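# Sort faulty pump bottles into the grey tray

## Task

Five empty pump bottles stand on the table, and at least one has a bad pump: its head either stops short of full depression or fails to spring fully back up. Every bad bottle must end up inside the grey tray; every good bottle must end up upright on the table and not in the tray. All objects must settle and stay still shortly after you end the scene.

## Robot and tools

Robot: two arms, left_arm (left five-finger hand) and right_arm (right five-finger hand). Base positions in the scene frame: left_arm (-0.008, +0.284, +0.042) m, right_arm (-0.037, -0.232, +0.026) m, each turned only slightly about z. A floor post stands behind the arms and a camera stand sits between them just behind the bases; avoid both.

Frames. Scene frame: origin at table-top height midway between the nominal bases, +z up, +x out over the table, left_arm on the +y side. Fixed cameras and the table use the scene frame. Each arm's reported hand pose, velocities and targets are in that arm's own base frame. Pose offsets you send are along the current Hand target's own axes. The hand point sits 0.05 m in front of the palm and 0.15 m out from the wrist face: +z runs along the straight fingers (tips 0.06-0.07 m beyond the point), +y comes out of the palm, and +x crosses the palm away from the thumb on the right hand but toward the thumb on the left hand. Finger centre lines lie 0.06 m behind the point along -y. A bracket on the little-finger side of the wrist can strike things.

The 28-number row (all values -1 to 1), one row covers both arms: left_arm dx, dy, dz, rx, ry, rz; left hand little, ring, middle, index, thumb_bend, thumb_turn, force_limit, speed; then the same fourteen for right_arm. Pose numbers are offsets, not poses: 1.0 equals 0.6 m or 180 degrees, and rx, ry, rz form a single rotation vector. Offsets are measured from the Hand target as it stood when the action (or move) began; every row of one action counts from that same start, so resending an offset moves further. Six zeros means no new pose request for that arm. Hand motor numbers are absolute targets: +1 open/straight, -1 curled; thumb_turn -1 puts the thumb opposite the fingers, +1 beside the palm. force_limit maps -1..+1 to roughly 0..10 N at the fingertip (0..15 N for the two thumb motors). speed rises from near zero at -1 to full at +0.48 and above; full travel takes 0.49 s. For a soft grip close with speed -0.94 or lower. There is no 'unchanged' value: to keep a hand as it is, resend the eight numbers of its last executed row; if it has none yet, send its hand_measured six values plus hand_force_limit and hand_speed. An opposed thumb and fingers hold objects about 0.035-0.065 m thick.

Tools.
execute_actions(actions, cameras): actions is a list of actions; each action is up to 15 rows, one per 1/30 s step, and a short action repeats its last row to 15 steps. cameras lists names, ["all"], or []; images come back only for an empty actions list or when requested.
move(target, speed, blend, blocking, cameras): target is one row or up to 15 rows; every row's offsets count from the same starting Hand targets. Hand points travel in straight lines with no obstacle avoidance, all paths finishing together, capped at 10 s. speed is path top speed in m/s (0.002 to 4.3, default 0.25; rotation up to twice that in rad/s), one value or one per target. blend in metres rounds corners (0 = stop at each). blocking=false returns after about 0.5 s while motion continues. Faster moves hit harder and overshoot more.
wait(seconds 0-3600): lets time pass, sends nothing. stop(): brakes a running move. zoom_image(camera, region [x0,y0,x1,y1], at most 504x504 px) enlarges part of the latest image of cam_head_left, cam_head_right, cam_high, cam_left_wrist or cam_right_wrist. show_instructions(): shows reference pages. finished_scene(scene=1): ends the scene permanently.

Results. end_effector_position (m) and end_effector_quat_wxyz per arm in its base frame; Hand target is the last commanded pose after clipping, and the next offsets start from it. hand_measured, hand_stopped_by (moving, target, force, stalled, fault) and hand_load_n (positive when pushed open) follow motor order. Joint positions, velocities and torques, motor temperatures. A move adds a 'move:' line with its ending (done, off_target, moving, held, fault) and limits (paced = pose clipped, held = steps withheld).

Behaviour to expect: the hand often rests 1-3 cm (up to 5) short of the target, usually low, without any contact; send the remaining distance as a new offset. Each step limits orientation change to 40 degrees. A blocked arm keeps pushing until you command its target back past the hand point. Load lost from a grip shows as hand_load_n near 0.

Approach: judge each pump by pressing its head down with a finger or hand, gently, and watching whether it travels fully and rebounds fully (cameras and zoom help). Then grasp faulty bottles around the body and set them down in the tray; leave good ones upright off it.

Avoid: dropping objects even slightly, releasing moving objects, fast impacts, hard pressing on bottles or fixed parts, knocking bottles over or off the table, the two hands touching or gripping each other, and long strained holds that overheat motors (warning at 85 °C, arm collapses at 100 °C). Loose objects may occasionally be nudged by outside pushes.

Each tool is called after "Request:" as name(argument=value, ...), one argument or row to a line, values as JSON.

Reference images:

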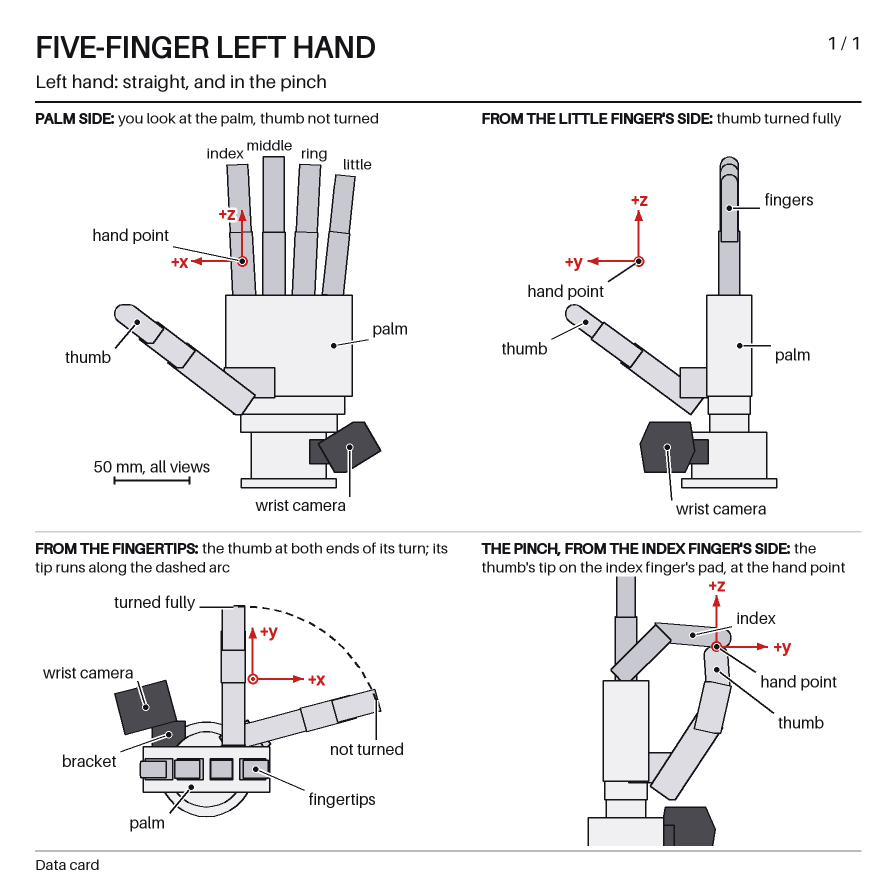

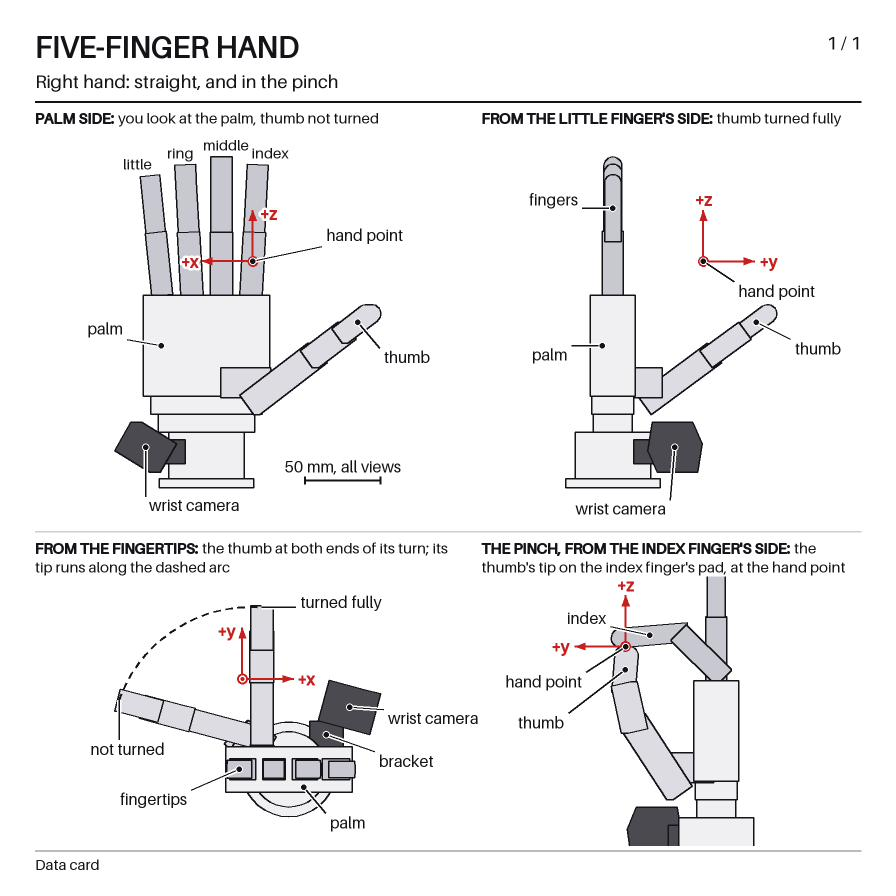

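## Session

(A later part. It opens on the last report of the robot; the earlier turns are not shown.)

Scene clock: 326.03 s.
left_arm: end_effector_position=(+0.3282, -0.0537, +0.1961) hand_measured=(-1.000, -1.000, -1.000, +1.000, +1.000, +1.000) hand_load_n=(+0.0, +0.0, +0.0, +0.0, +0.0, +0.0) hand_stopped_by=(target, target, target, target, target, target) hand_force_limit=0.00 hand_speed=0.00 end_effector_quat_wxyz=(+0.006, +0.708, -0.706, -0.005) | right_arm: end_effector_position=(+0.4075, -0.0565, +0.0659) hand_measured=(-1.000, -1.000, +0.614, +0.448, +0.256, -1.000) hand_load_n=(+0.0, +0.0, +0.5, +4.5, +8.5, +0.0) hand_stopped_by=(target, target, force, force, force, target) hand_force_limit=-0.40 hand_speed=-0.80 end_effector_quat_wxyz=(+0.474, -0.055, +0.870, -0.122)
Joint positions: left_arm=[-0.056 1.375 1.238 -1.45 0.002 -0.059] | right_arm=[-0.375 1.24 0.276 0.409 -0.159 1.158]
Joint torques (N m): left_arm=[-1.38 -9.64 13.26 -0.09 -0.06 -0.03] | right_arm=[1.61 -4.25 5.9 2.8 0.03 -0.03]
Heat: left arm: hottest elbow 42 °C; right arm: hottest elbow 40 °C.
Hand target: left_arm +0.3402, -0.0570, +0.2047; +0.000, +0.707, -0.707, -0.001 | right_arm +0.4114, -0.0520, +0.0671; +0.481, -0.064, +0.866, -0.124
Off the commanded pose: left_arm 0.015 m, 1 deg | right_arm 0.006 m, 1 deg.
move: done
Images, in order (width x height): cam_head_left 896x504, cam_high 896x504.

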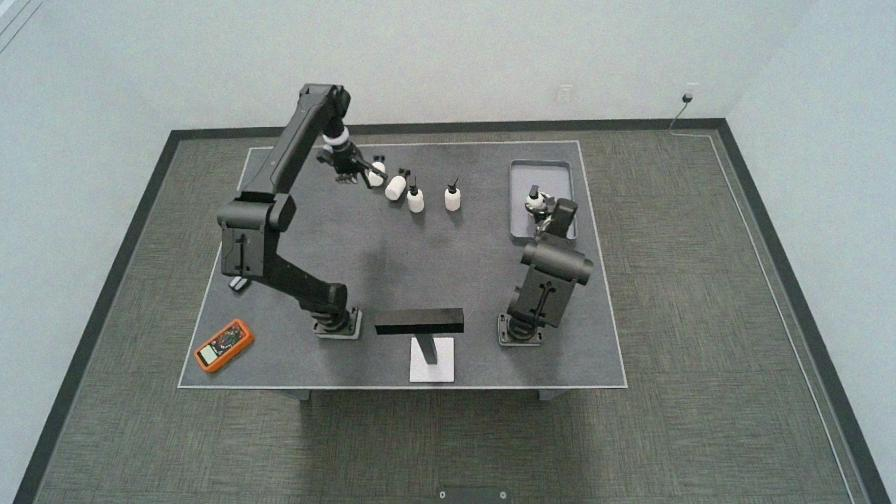

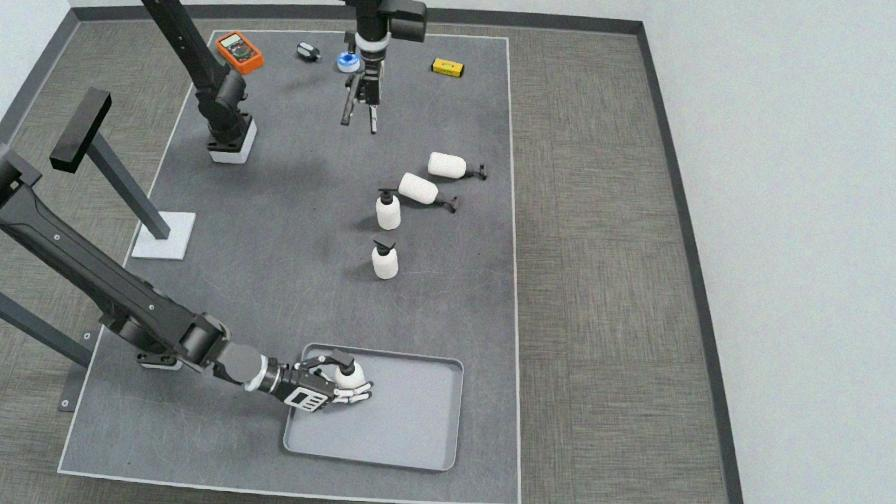

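Request:
move(
  target=[
    [0,0,0,0,0,0,-1,-1,-1,1,1,1,0,0, 0,0,0,0,0,0,-1,-1,0.8,0.6,0.4,-1,-0.4,-0.9],
    [0,0,0,0,0,0,-1,-1,-1,1,1,1,0,0, 0,0,0,0,0,0,-1,-1,1,1,0.7,-1,-0.4,-0.8],
  ],
  cameras=["cam_high","cam_head_left","cam_right_wrist"],
  speed=0.05,
)

Request:
zoom_image(
  camera="cam_high",
  region=[300, 320, 420, 440],
)

Request:
zoom_image(
  camera="cam_head_left",
  region=[490, 150, 580, 240],
)

Scene clock: 329.93 s.
left_arm: end_effector_position=(+0.3282, -0.0537, +0.1961) hand_measured=(-1.000, -1.000, -1.000, +1.000, +1.000, +1.000) hand_load_n=(+0.0, +0.0, +0.0, +0.0, +0.0, +0.0) hand_stopped_by=(target, target, target, target, target, target) hand_force_limit=0.00 hand_speed=0.00 end_effector_quat_wxyz=(+0.006, +0.708, -0.706, -0.005) | right_arm: end_effector_position=(+0.4078, -0.0566, +0.0663) hand_measured=(-1.000, -1.000, +1.000, +1.000, +0.700, -1.000) hand_load_n=(+0.0, +0.0, +0.0, +0.0, +0.0, +0.0) hand_stopped_by=(target, target, target, target, target, target) hand_force_limit=-0.40 hand_speed=-0.80 end_effector_quat_wxyz=(+0.475, -0.055, +0.870, -0.123)
Joint positions: left_arm=[-0.056 1.375 1.238 -1.45 0.002 -0.059] | right_arm=[-0.375 1.24 0.276 0.411 -0.159 1.158]
Joint torques (N m): left_arm=[-1.38 -9.64 13.24 -0.08 -0.06 -0.03] | right_arm=[1.61 -4.19 5.9 2.69 0.03 -0.04]
Heat: left arm: hottest elbow 42 °C; right arm: hottest elbow 39 °C.
Hand target: left_arm +0.3402, -0.0570, +0.2047; +0.000, +0.707, -0.707, -0.001 | right_arm +0.4114, -0.0520, +0.0671; +0.481, -0.064, +0.866, -0.124
Off the commanded pose: left_arm 0.015 m, 1 deg | right_arm 0.006 m, 1 deg.
move: done
cam_right_wrist: T_world_to_cam=[[-0.0706, 0.88808, -0.45424, 0.1156], [0.01881, 0.45648, 0.88953, -0.04334], [0.99733, 0.05426, -0.04894, -0.29302]] pos_world=[0.30122, -0.06698, 0.07672]
Images, in order (width x height): cam_head_left 896x504, cam_high 896x504, cam_right_wrist 672x504.

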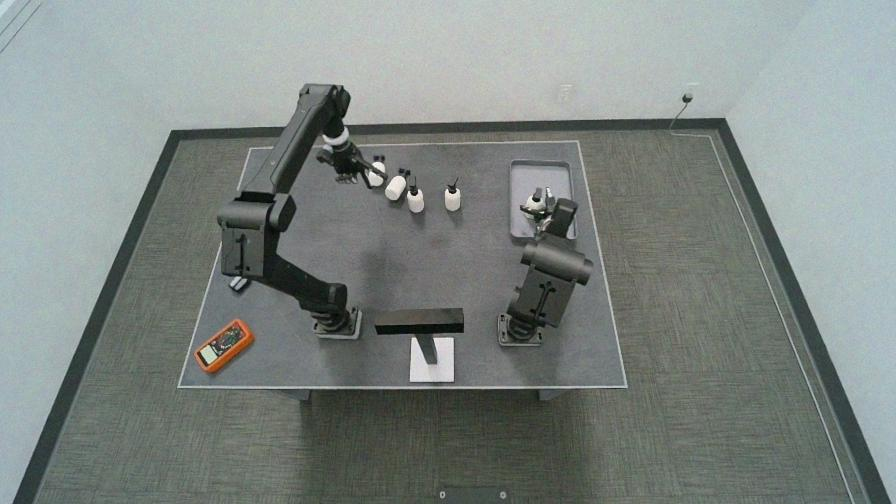

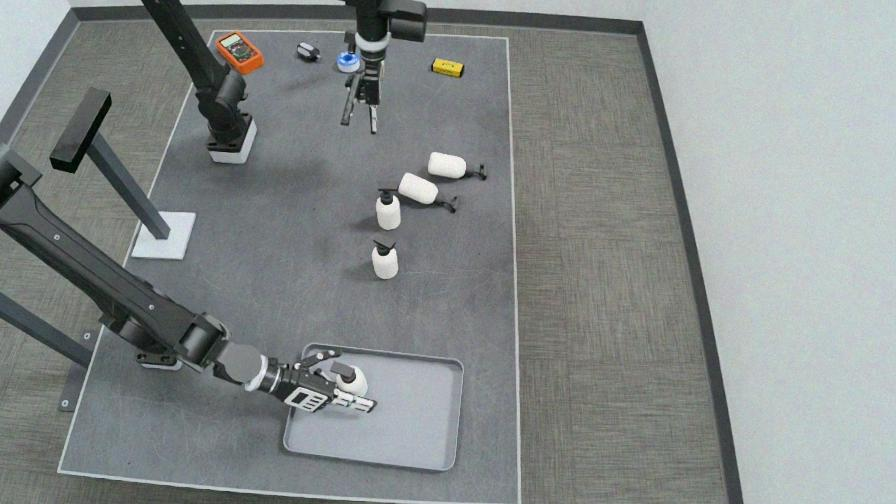

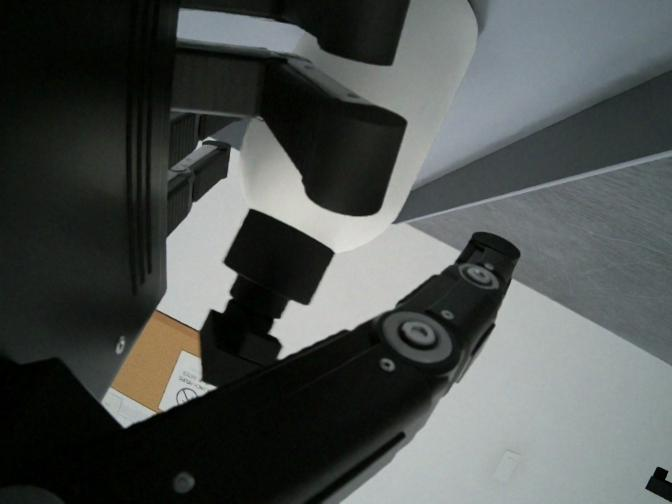

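Scaled by 4.200 from the camera's image (finer frame: 1280x720).

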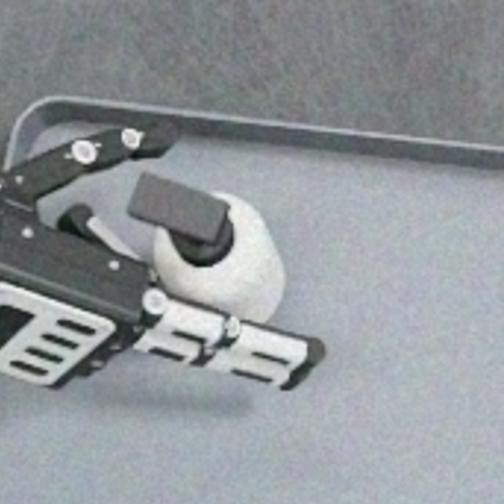

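Scaled by 5.600 from the camera's image (finer frame: 1280x720).

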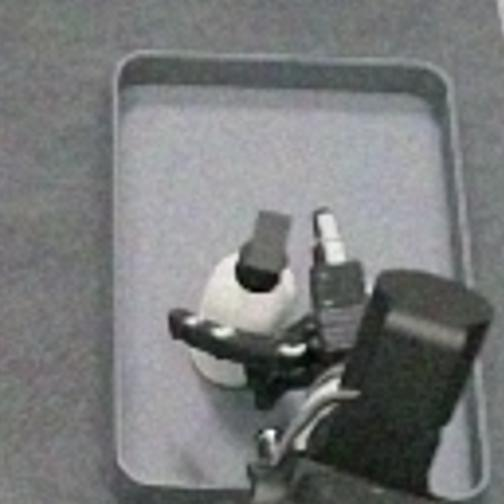

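Request:
move(
  target=[0,0,0,0,0,0,-1,-1,-1,1,1,1,0,0, 0.083,-0.0062,-0.1638,0,0,0,-1,-1,1,1,0.7,-1,-0.4,-0.8],
  cameras=["cam_high","cam_head_left","cam_right_wrist"],
  speed=0.08,
)

Request:
zoom_image(
  camera="cam_high",
  region=[260, 200, 480, 480],
)

Scene clock: 334.20 s.
left_arm: end_effector_position=(+0.3282, -0.0537, +0.1961) hand_measured=(-1.000, -1.000, -1.000, +1.000, +1.000, +1.000) hand_load_n=(+0.0, +0.0, +0.0, +0.0, -0.5, +0.0) hand_stopped_by=(target, target, target, target, target, target) hand_force_limit=0.00 hand_speed=0.00 end_effector_quat_wxyz=(+0.006, +0.708, -0.706, -0.005) | right_arm: end_effector_position=(+0.3019, -0.0474, +0.0738) hand_measured=(-1.000, -1.000, +1.000, +1.000, +0.700, -1.000) hand_load_n=(+0.0, +0.0, +0.0, +0.0, +0.0, +0.0) hand_stopped_by=(target, target, target, target, target, target) hand_force_limit=-0.40 hand_speed=-0.80 end_effector_quat_wxyz=(+0.481, -0.066, +0.866, -0.119)
Joint positions: left_arm=[-0.056 1.375 1.238 -1.45 0.002 -0.059] | right_arm=[-0.609 0.691 0.078 0.032 -0.378 1.016]
Joint torques (N m): left_arm=[-1.38 -9.64 13.27 -0.09 -0.06 -0.03] | right_arm=[-1.08 -0.56 8.1 0.91 -0.24 -0.04]
Heat: left arm: hottest elbow 42 °C; right arm: hottest elbow 39 °C.
Hand target: left_arm +0.3402, -0.0570, +0.2047; +0.000, +0.707, -0.707, -0.001 | right_arm +0.3016, -0.0519, +0.0772; +0.481, -0.064, +0.866, -0.124
Off the commanded pose: left_arm 0.015 m, 1 deg | right_arm 0.006 m, 1 deg.
move: done
cam_right_wrist: T_world_to_cam=[[-0.08784, 0.88458, -0.45804, 0.1087], [-0.00127, 0.45972, 0.88806, -0.04595], [0.99613, 0.07859, -0.03926, -0.18672]] pos_world=[0.19549, -0.06036, 0.08327]
Images, in order (width x height): cam_head_left 896x504, cam_high 896x504, cam_right_wrist 672x504.

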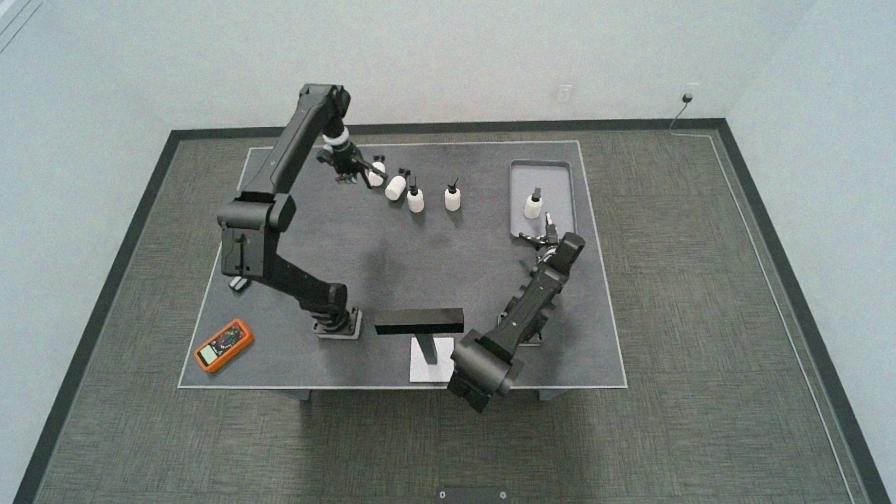

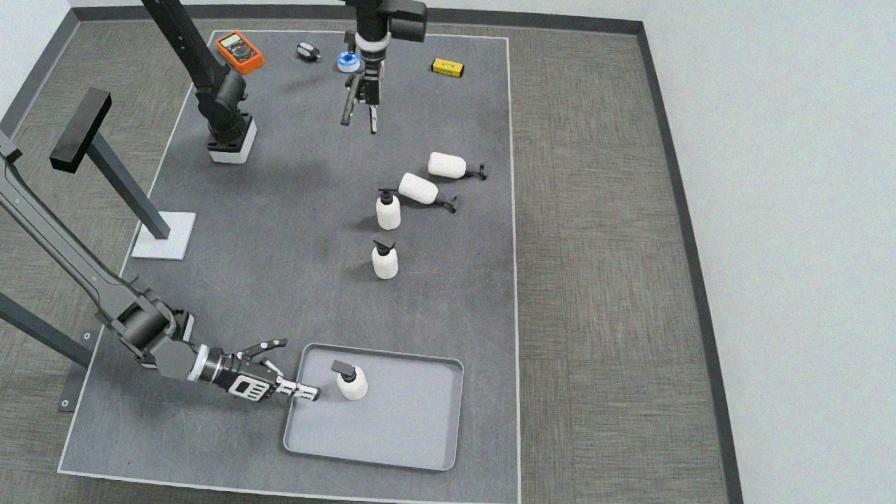

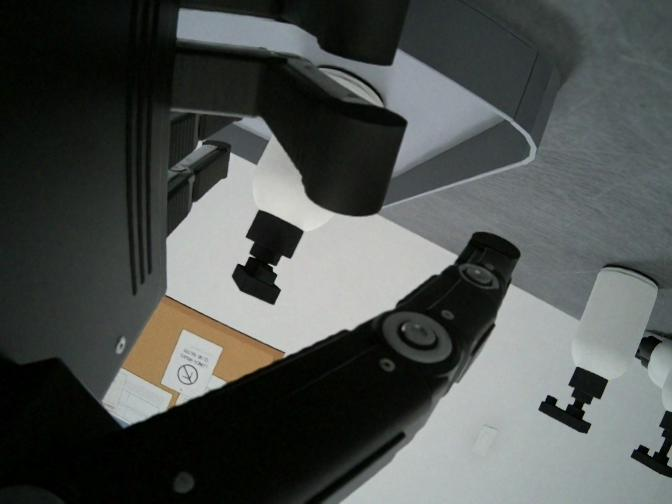

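Scaled by 1.800 from the camera's image (finer frame: 1280x720).

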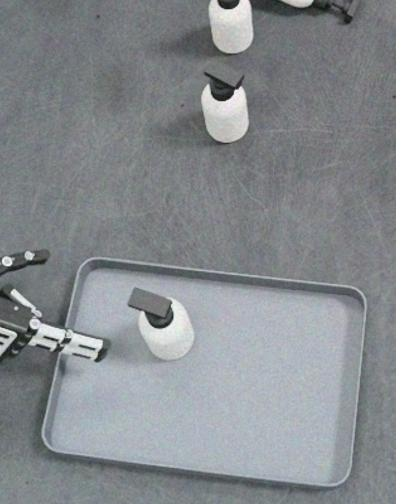

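Request:
zoom_image(
  camera="cam_high",
  region=[350, 220, 430, 290],
)

Request:
zoom_image(
  camera="cam_head_left",
  region=[420, 160, 500, 230],
)

Scaled by 6.300 from the camera's image (finer frame: 1280x720).

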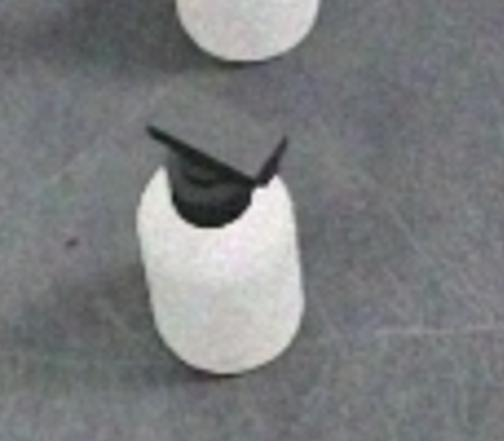

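Scaled by 6.300 from the camera's image (finer frame: 1280x720).

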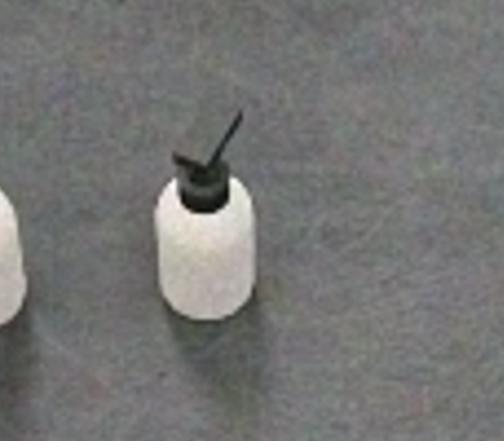

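Request:
move(
  target=[
    [0,0,0,0,0,0,-1,-1,-1,1,1,1,0,0, -0.0748,-0.0253,-0.0462,0,0,0,-1,-1,1,1,0.6,-1,-0.4,-0.8],
    [0,0,0,0,0,0,-1,-1,-1,1,1,1,0,0, -0.1973,0.4138,-0.0877,-0.0435,0.0006,0.0699,-1,-1,1,1,0.6,-1,-0.4,-0.8],
    [0,0,0,0,0,0,-1,-1,-1,1,1,1,0,0, -0.1157,0.4415,-0.0373,-0.0435,0.0006,0.0699,-1,-1,1,1,0.6,-1,-0.4,-0.8],
  ],
  cameras=["cam_high","cam_head_left","cam_right_wrist"],
  speed=0.15,
)

Request:
zoom_image(
  camera="cam_high",
  region=[280, 180, 420, 320],
)

Request:
zoom_image(
  camera="cam_head_left",
  region=[390, 150, 510, 260],
)

Scene clock: 345.80 s.
left_arm: end_effector_position=(+0.3282, -0.0537, +0.1961) hand_measured=(-1.000, -1.000, -1.000, +1.000, +1.000, +1.000) hand_load_n=(+0.0, +0.0, +0.0, +0.0, +0.0, +0.0) hand_stopped_by=(target, target, target, target, target, target) hand_force_limit=0.00 hand_speed=0.00 end_effector_quat_wxyz=(+0.006, +0.708, -0.706, -0.005) | right_arm: end_effector_position=(+0.3218, +0.2168, +0.0705) hand_measured=(-1.000, -1.000, +1.000, +1.000, +0.600, -1.000) hand_load_n=(+0.0, +0.0, -0.5, +0.0, +0.0, +0.0) hand_stopped_by=(target, target, target, target, target, target) hand_force_limit=-0.40 hand_speed=-0.80 end_effector_quat_wxyz=(+0.483, -0.010, +0.876, -0.017)
Joint positions: left_arm=[-0.056 1.375 1.238 -1.45 0.002 -0.059] | right_arm=[0.848 1.136 0.232 0.13 0.704 2.089]
Joint torques (N m): left_arm=[-1.44 -9.64 13.27 -0.08 -0.06 -0.02] | right_arm=[1.26 -2.61 6 2.32 0.51 0.11]
Heat: left arm: hottest elbow 43 °C; right arm: hottest elbow 40 °C.
Hand target: left_arm +0.3402, -0.0570, +0.2047; +0.000, +0.707, -0.707, -0.001 | right_arm +0.3216, +0.2220, +0.0719; +0.485, -0.001, +0.874, -0.012
Off the commanded pose: left_arm 0.015 m, 1 deg | right_arm 0.005 m, 1 deg.
joint sent to its limit (right arm) — joint 6 (wrist roll), upper limit. The joint targets still meet the commanded pose.
move: done
cam_right_wrist: T_world_to_cam=[[-0.09053, 0.9662, -0.24139, -0.15686], [0.00367, 0.24271, 0.97009, -0.12472], [0.99589, 0.08694, -0.02552, -0.23019]] pos_world=[0.2155, 0.20184, 0.07726]
Images, in order (width x height): cam_head_left 896x504, cam_high 896x504, cam_right_wrist 672x504.

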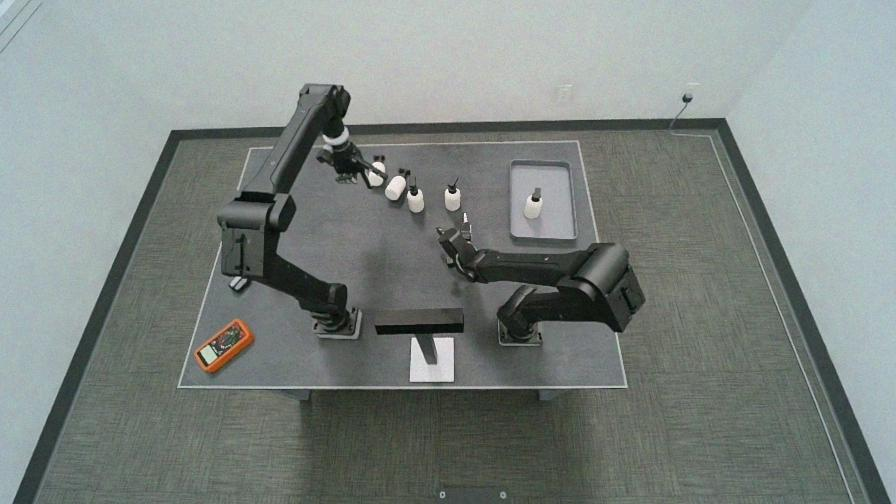

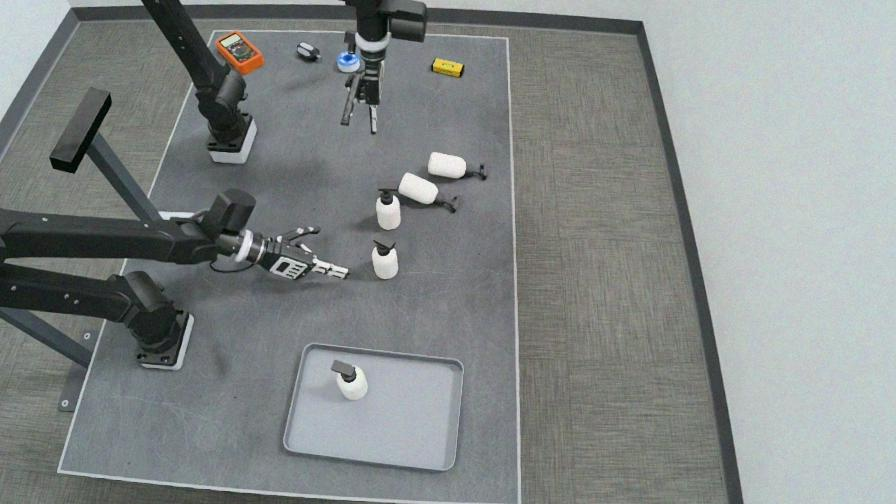

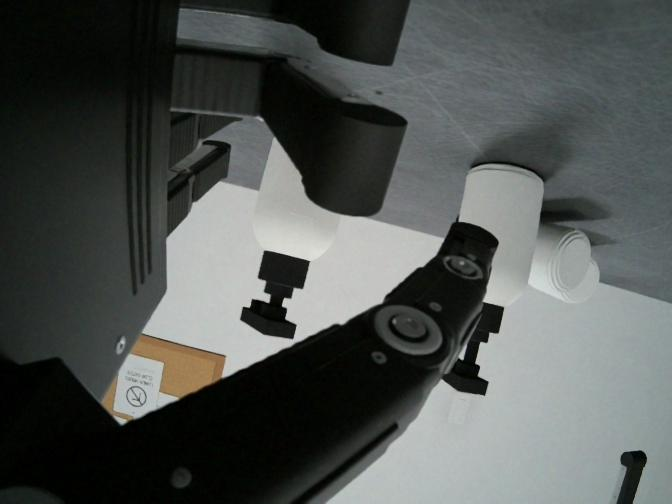

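Scaled by 3.600 from the camera's image (finer frame: 1280x720).

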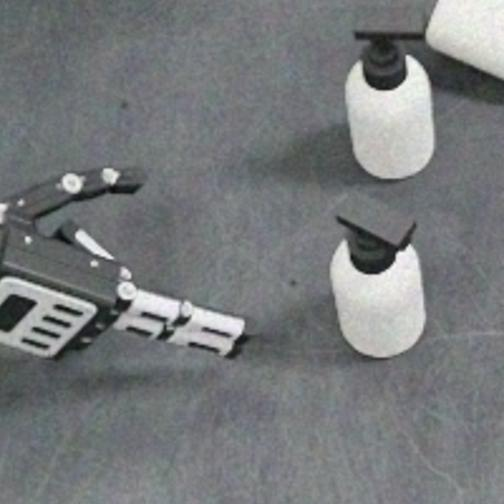

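Scaled by 4.200 from the camera's image (finer frame: 1280x720).

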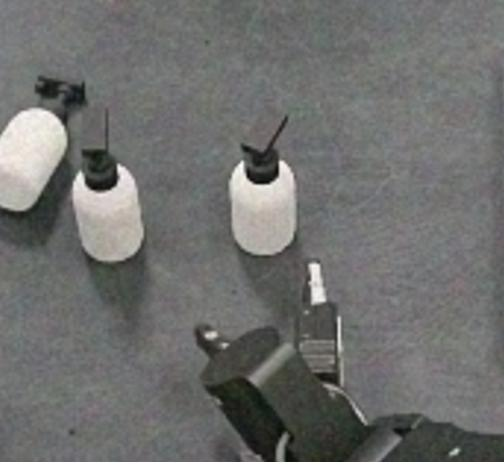

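Request:
execute_actions(
  actions=[],
)

Scene clock: 351.40 s.
left_arm: end_effector_position=(+0.3282, -0.0537, +0.1961) hand_measured=(-1.000, -1.000, -1.000, +1.000, +1.000, +1.000) hand_load_n=(+0.0, +0.5, +0.0, +0.0, +0.0, +0.0) hand_stopped_by=(target, target, target, target, target, target) hand_force_limit=0.00 hand_speed=0.00 end_effector_quat_wxyz=(+0.006, +0.708, -0.706, -0.005) | right_arm: end_effector_position=(+0.3218, +0.2168, +0.0705) hand_measured=(-1.000, -1.000, +1.000, +1.000, +0.600, -1.000) hand_load_n=(+0.0, +0.0, +0.0, +0.0, +0.0, -0.5) hand_stopped_by=(target, target, target, target, target, target) hand_force_limit=-0.40 hand_speed=-0.80 end_effector_quat_wxyz=(+0.483, -0.010, +0.876, -0.017)
Joint positions: left_arm=[-0.056 1.375 1.238 -1.45 0.002 -0.059] | right_arm=[0.848 1.136 0.232 0.13 0.704 2.089]
Joint velocities: within noise
Joint torques (N m): left_arm=[-1.44 -9.64 13.26 -0.09 -0.06 -0.02] | right_arm=[1.2 -2.61 6.01 2.29 0.51 0.11]
Motor temperatures (°C): left_arm=[30 30 43 31 32 30] | right_arm=[35 33 39 31 32 35]
Heat: left arm: hottest elbow 43 °C; right arm: hottest elbow 39 °C.
Hand target: left_arm +0.3402, -0.0570, +0.2047; +0.000, +0.707, -0.707, -0.001 | right_arm +0.3216, +0.2220, +0.0719; +0.485, -0.001, +0.874, -0.012
Off the commanded pose: left_arm 0.015 m, 1 deg | right_arm 0.005 m, 1 deg.
camera_calibration:
cam_left_wrist: T_world_to_cam=[[0.97472, -0.22338, 0.00439, -0.33405], [-0.19728, -0.85128, 0.48621, -0.07482], [-0.10487, -0.47478, -0.87383, 0.29646]] pos_world=[0.34193, 0.00244, 0.2969]
cam_right_wrist: T_world_to_cam=[[-0.09048, 0.96625, -0.24121, -0.15687], [0.00349, 0.2425, 0.97014, -0.12475], [0.99589, 0.08694, -0.02532, -0.2302]] pos_world=[0.2155, 0.20184, 0.07736]

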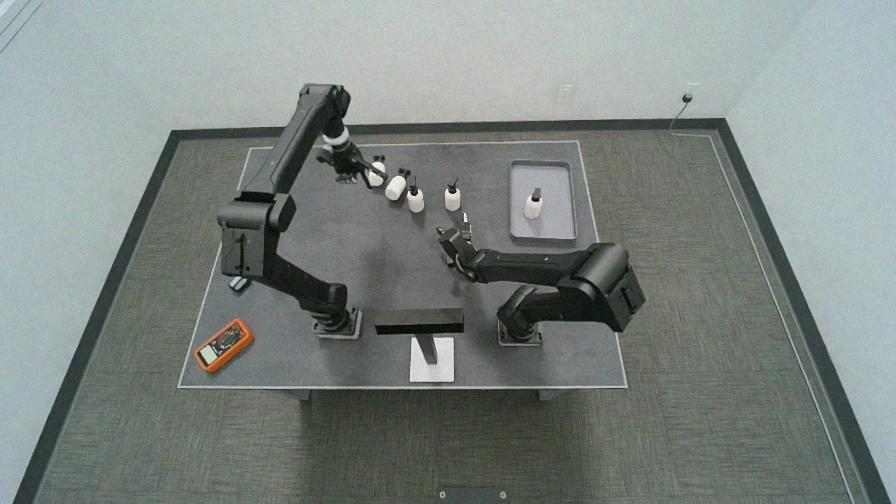

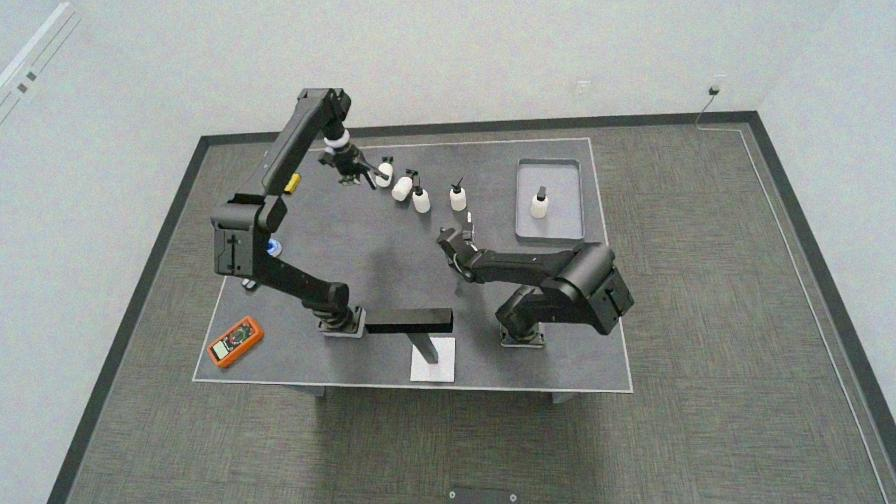

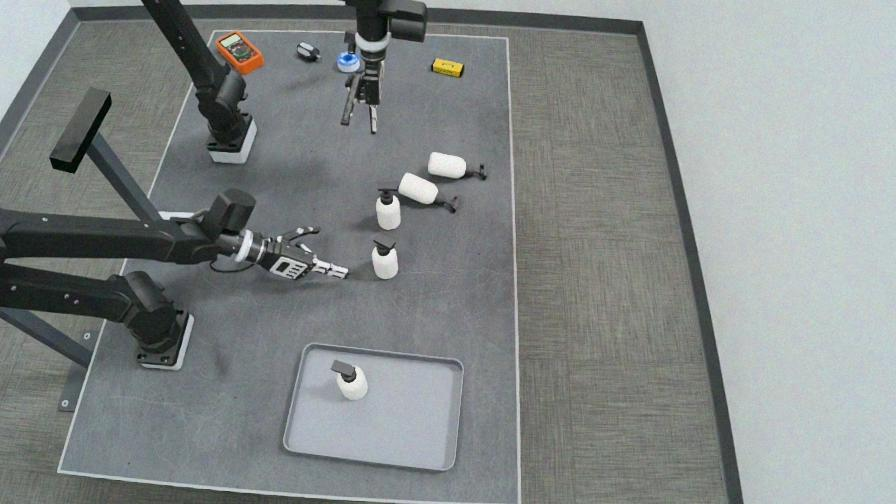

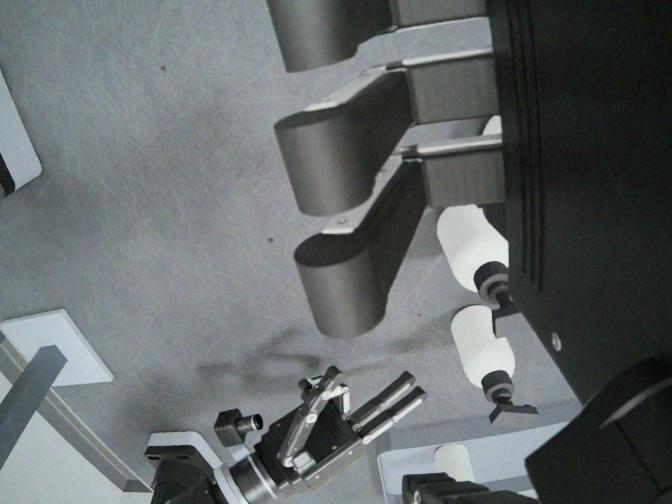

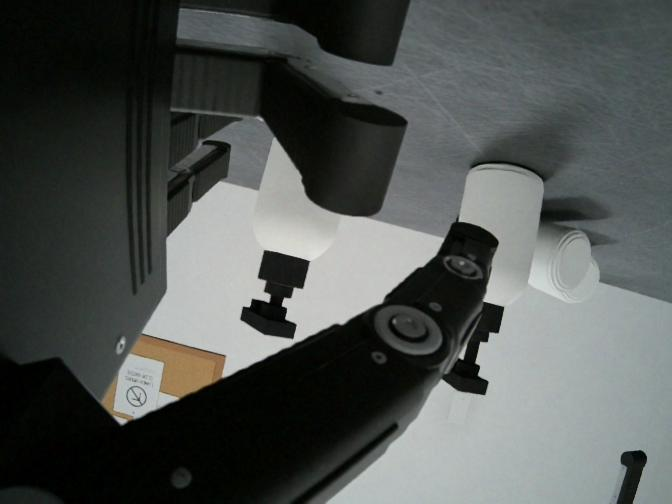

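Request:
move(
  target=[0,0,0,0,0,0,-1,-1,-1,1,1,1,0,0,-0.0560,0.0036,0.1024,0,0,0,-1,-1,1,1,0.6,-1,-0.4,-0.8],
  speed=0.06,
  cameras=["cam_high","cam_head_left","cam_right_wrist"],
)

Scene clock: 354.27 s.
left_arm: end_effector_position=(+0.3282, -0.0537, +0.1961) hand_measured=(-1.000, -1.000, -1.000, +1.000, +1.000, +1.000) hand_load_n=(+0.0, +0.0, +0.5, +0.0, +0.0, +0.0) hand_stopped_by=(target, target, target, target, target, target) hand_force_limit=0.00 hand_speed=0.00 end_effector_quat_wxyz=(+0.006, +0.708, -0.706, -0.005) | right_arm: end_effector_position=(+0.3768, +0.2190, +0.0576) hand_measured=(-1.000, -1.000, +1.000, +1.000, +0.600, -1.000) hand_load_n=(+0.0, +0.0, +0.0, +0.0, +0.0, +0.0) hand_stopped_by=(target, target, target, target, target, target) hand_force_limit=-0.40 hand_speed=-0.80 end_effector_quat_wxyz=(+0.473, -0.009, +0.881, -0.017)
Joint positions: left_arm=[-0.056 1.375 1.238 -1.45 0.002 -0.059] | right_arm=[0.688 1.332 0.317 0.297 0.578 1.969]
Joint torques (N m): left_arm=[-1.38 -9.64 13.26 -0.08 -0.06 -0.03] | right_arm=[-1.08 -4.89 7.43 2.43 0.23 -0.06]
Heat: left arm: hottest elbow 43 °C; right arm: hottest elbow 39 °C.
Hand target: left_arm +0.3402, -0.0570, +0.2047; +0.000, +0.707, -0.707, -0.001 | right_arm +0.3915, +0.2236, +0.0680; +0.485, -0.002, +0.874, -0.012
Off the commanded pose: left_arm 0.015 m, 1 deg | right_arm 0.018 m, 2 deg.
move: off_target (right_arm)
cam_right_wrist: T_world_to_cam=[[-0.09336, 0.96647, -0.23922, -0.15627], [0.02471, 0.24244, 0.96985, -0.12087], [0.99533, 0.08464, -0.04652, -0.28355]] pos_world=[0.27063, 0.20433, 0.06665]
Images, in order (width x height): cam_head_left 896x504, cam_high 896x504, cam_right_wrist 672x504.

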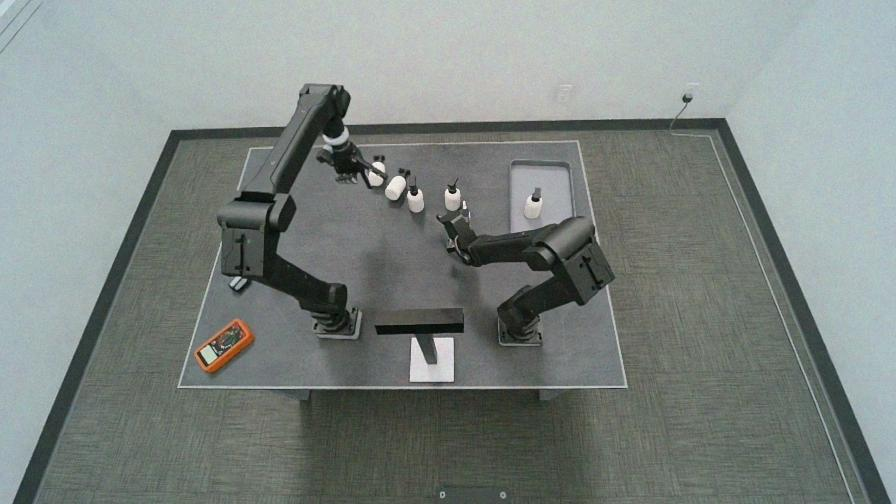

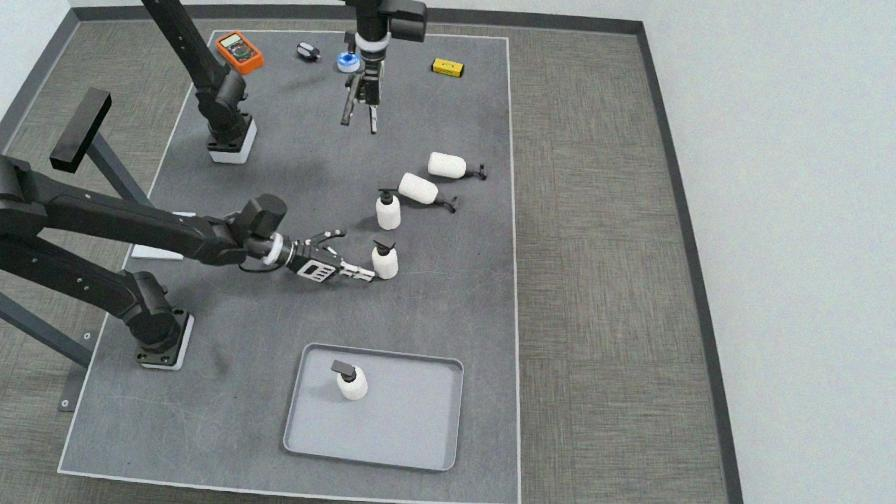

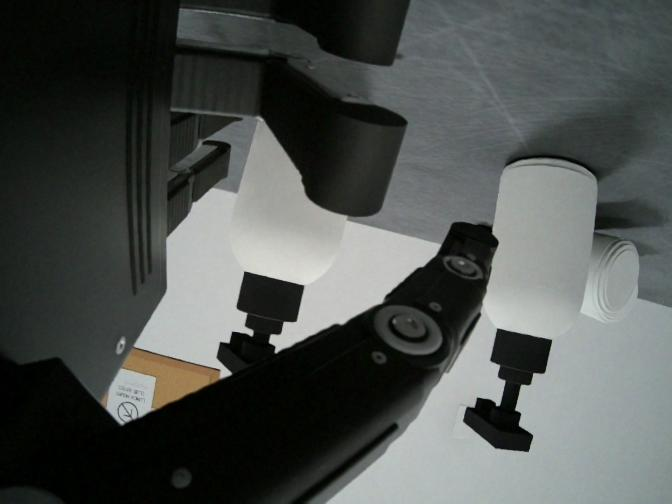

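Request:
zoom_image(
  camera="cam_high",
  region=[300, 180, 440, 300],
)

Request:
zoom_image(
  camera="cam_head_left",
  region=[380, 150, 500, 260],
)

Scaled by 3.600 from the camera's image (finer frame: 1280x720).

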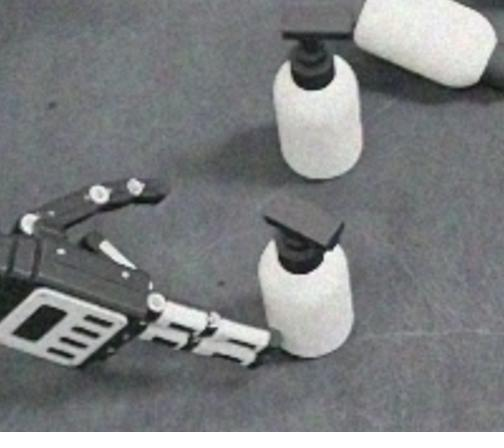

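Scaled by 4.200 from the camera's image (finer frame: 1280x720).

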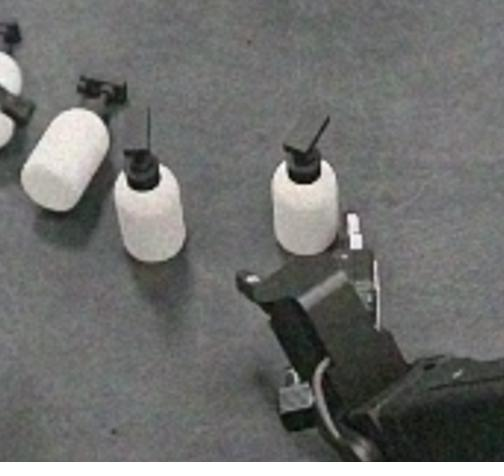

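Request:
move(
  target=[0,0,0,0,0,0,-1,-1,-1,1,1,1,0,0,-0.0556,0.0011,0.0987,0,0,0,-1,-1,1,1,0.6,-1,-0.4,-0.8],
  speed=0.05,
  cameras=["cam_high","cam_head_left","cam_right_wrist"],
)

Request:
zoom_image(
  camera="cam_high",
  region=[300, 180, 440, 300],
)

Request:
zoom_image(
  camera="cam_head_left",
  region=[380, 150, 500, 260],
)

Scene clock: 358.00 s.
left_arm: end_effector_position=(+0.3282, -0.0537, +0.1961) hand_measured=(-1.000, -1.000, -1.000, +1.000, +1.000, +1.000) hand_load_n=(+0.0, +0.5, +0.0, +0.0, +0.0, +0.0) hand_stopped_by=(target, target, target, target, target, target) hand_force_limit=0.00 hand_speed=0.00 end_effector_quat_wxyz=(+0.006, +0.708, -0.706, -0.005) | right_arm: end_effector_position=(+0.4436, +0.2215, +0.0557) hand_measured=(-1.000, -1.000, +1.000, +1.000, +0.600, -1.000) hand_load_n=(+0.0, +0.0, +0.0, +0.0, +0.0, -0.5) hand_stopped_by=(target, target, target, target, target, target) hand_force_limit=-0.40 hand_speed=-0.80 end_effector_quat_wxyz=(+0.472, -0.008, +0.881, -0.015)
Joint positions: left_arm=[-0.056 1.375 1.238 -1.45 0.002 -0.059] | right_arm=[0.556 1.487 0.454 0.361 0.474 1.876]
Joint torques (N m): left_arm=[-1.38 -9.64 13.27 -0.09 -0.06 -0.03] | right_arm=[-1.08 -7.3 7.41 2.58 0.16 -0.05]
Heat: left arm: hottest elbow 43 °C; right arm: hottest elbow 39 °C.
Hand target: left_arm +0.3402, -0.0570, +0.2047; +0.000, +0.707, -0.707, -0.001 | right_arm +0.4594, +0.2236, +0.0649; +0.485, -0.002, +0.874, -0.012
Off the commanded pose: left_arm 0.015 m, 1 deg | right_arm 0.018 m, 2 deg.
move: off_target (right_arm)
cam_right_wrist: T_world_to_cam=[[-0.09357, 0.96755, -0.23472, -0.15331], [0.02709, 0.23814, 0.97085, -0.12135], [0.99524, 0.08449, -0.0485, -0.35025]] pos_world=[0.33753, 0.20682, 0.06484]
Images, in order (width x height): cam_head_left 896x504, cam_high 896x504, cam_right_wrist 672x504.

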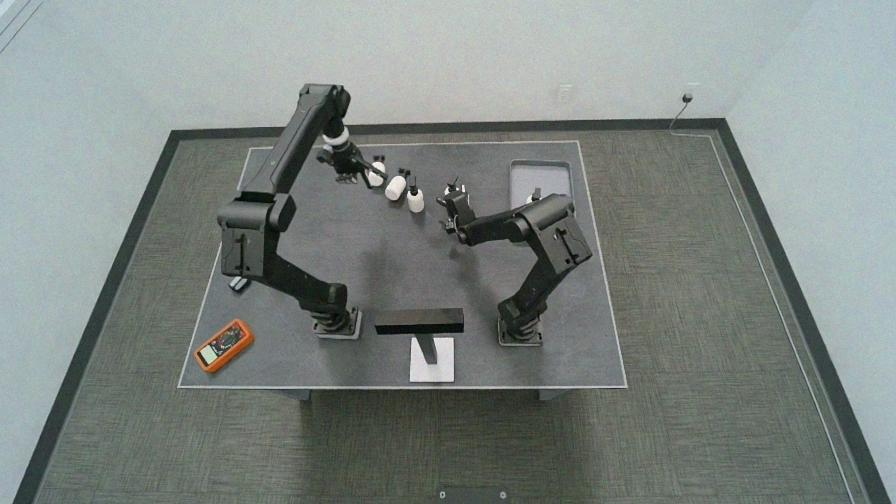

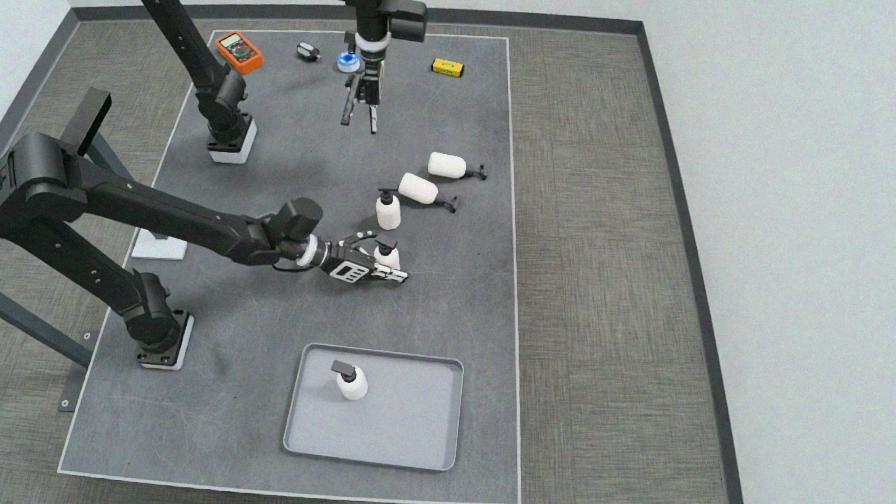

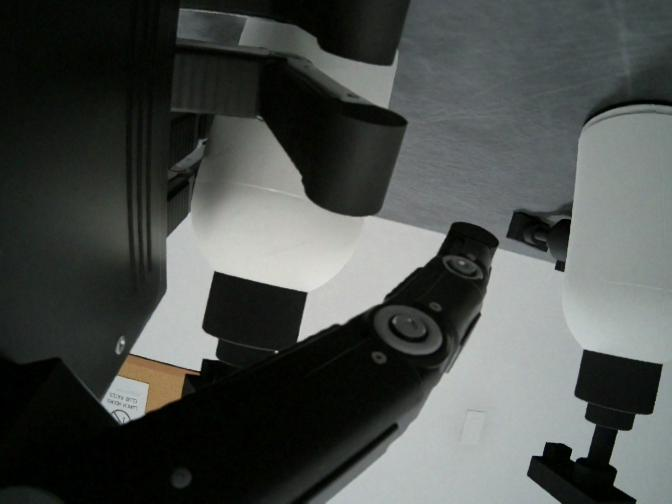

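Scaled by 3.600 from the camera's image (finer frame: 1280x720).

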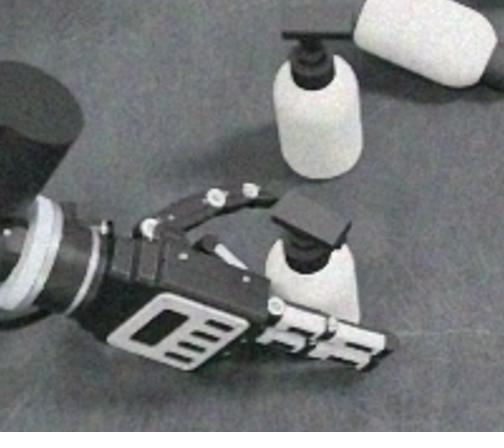

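Scaled by 4.200 from the camera's image (finer frame: 1280x720).

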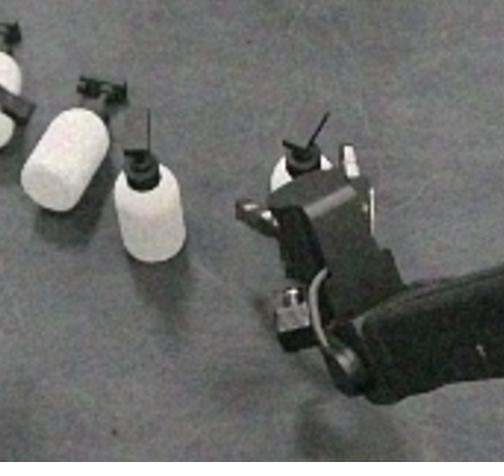

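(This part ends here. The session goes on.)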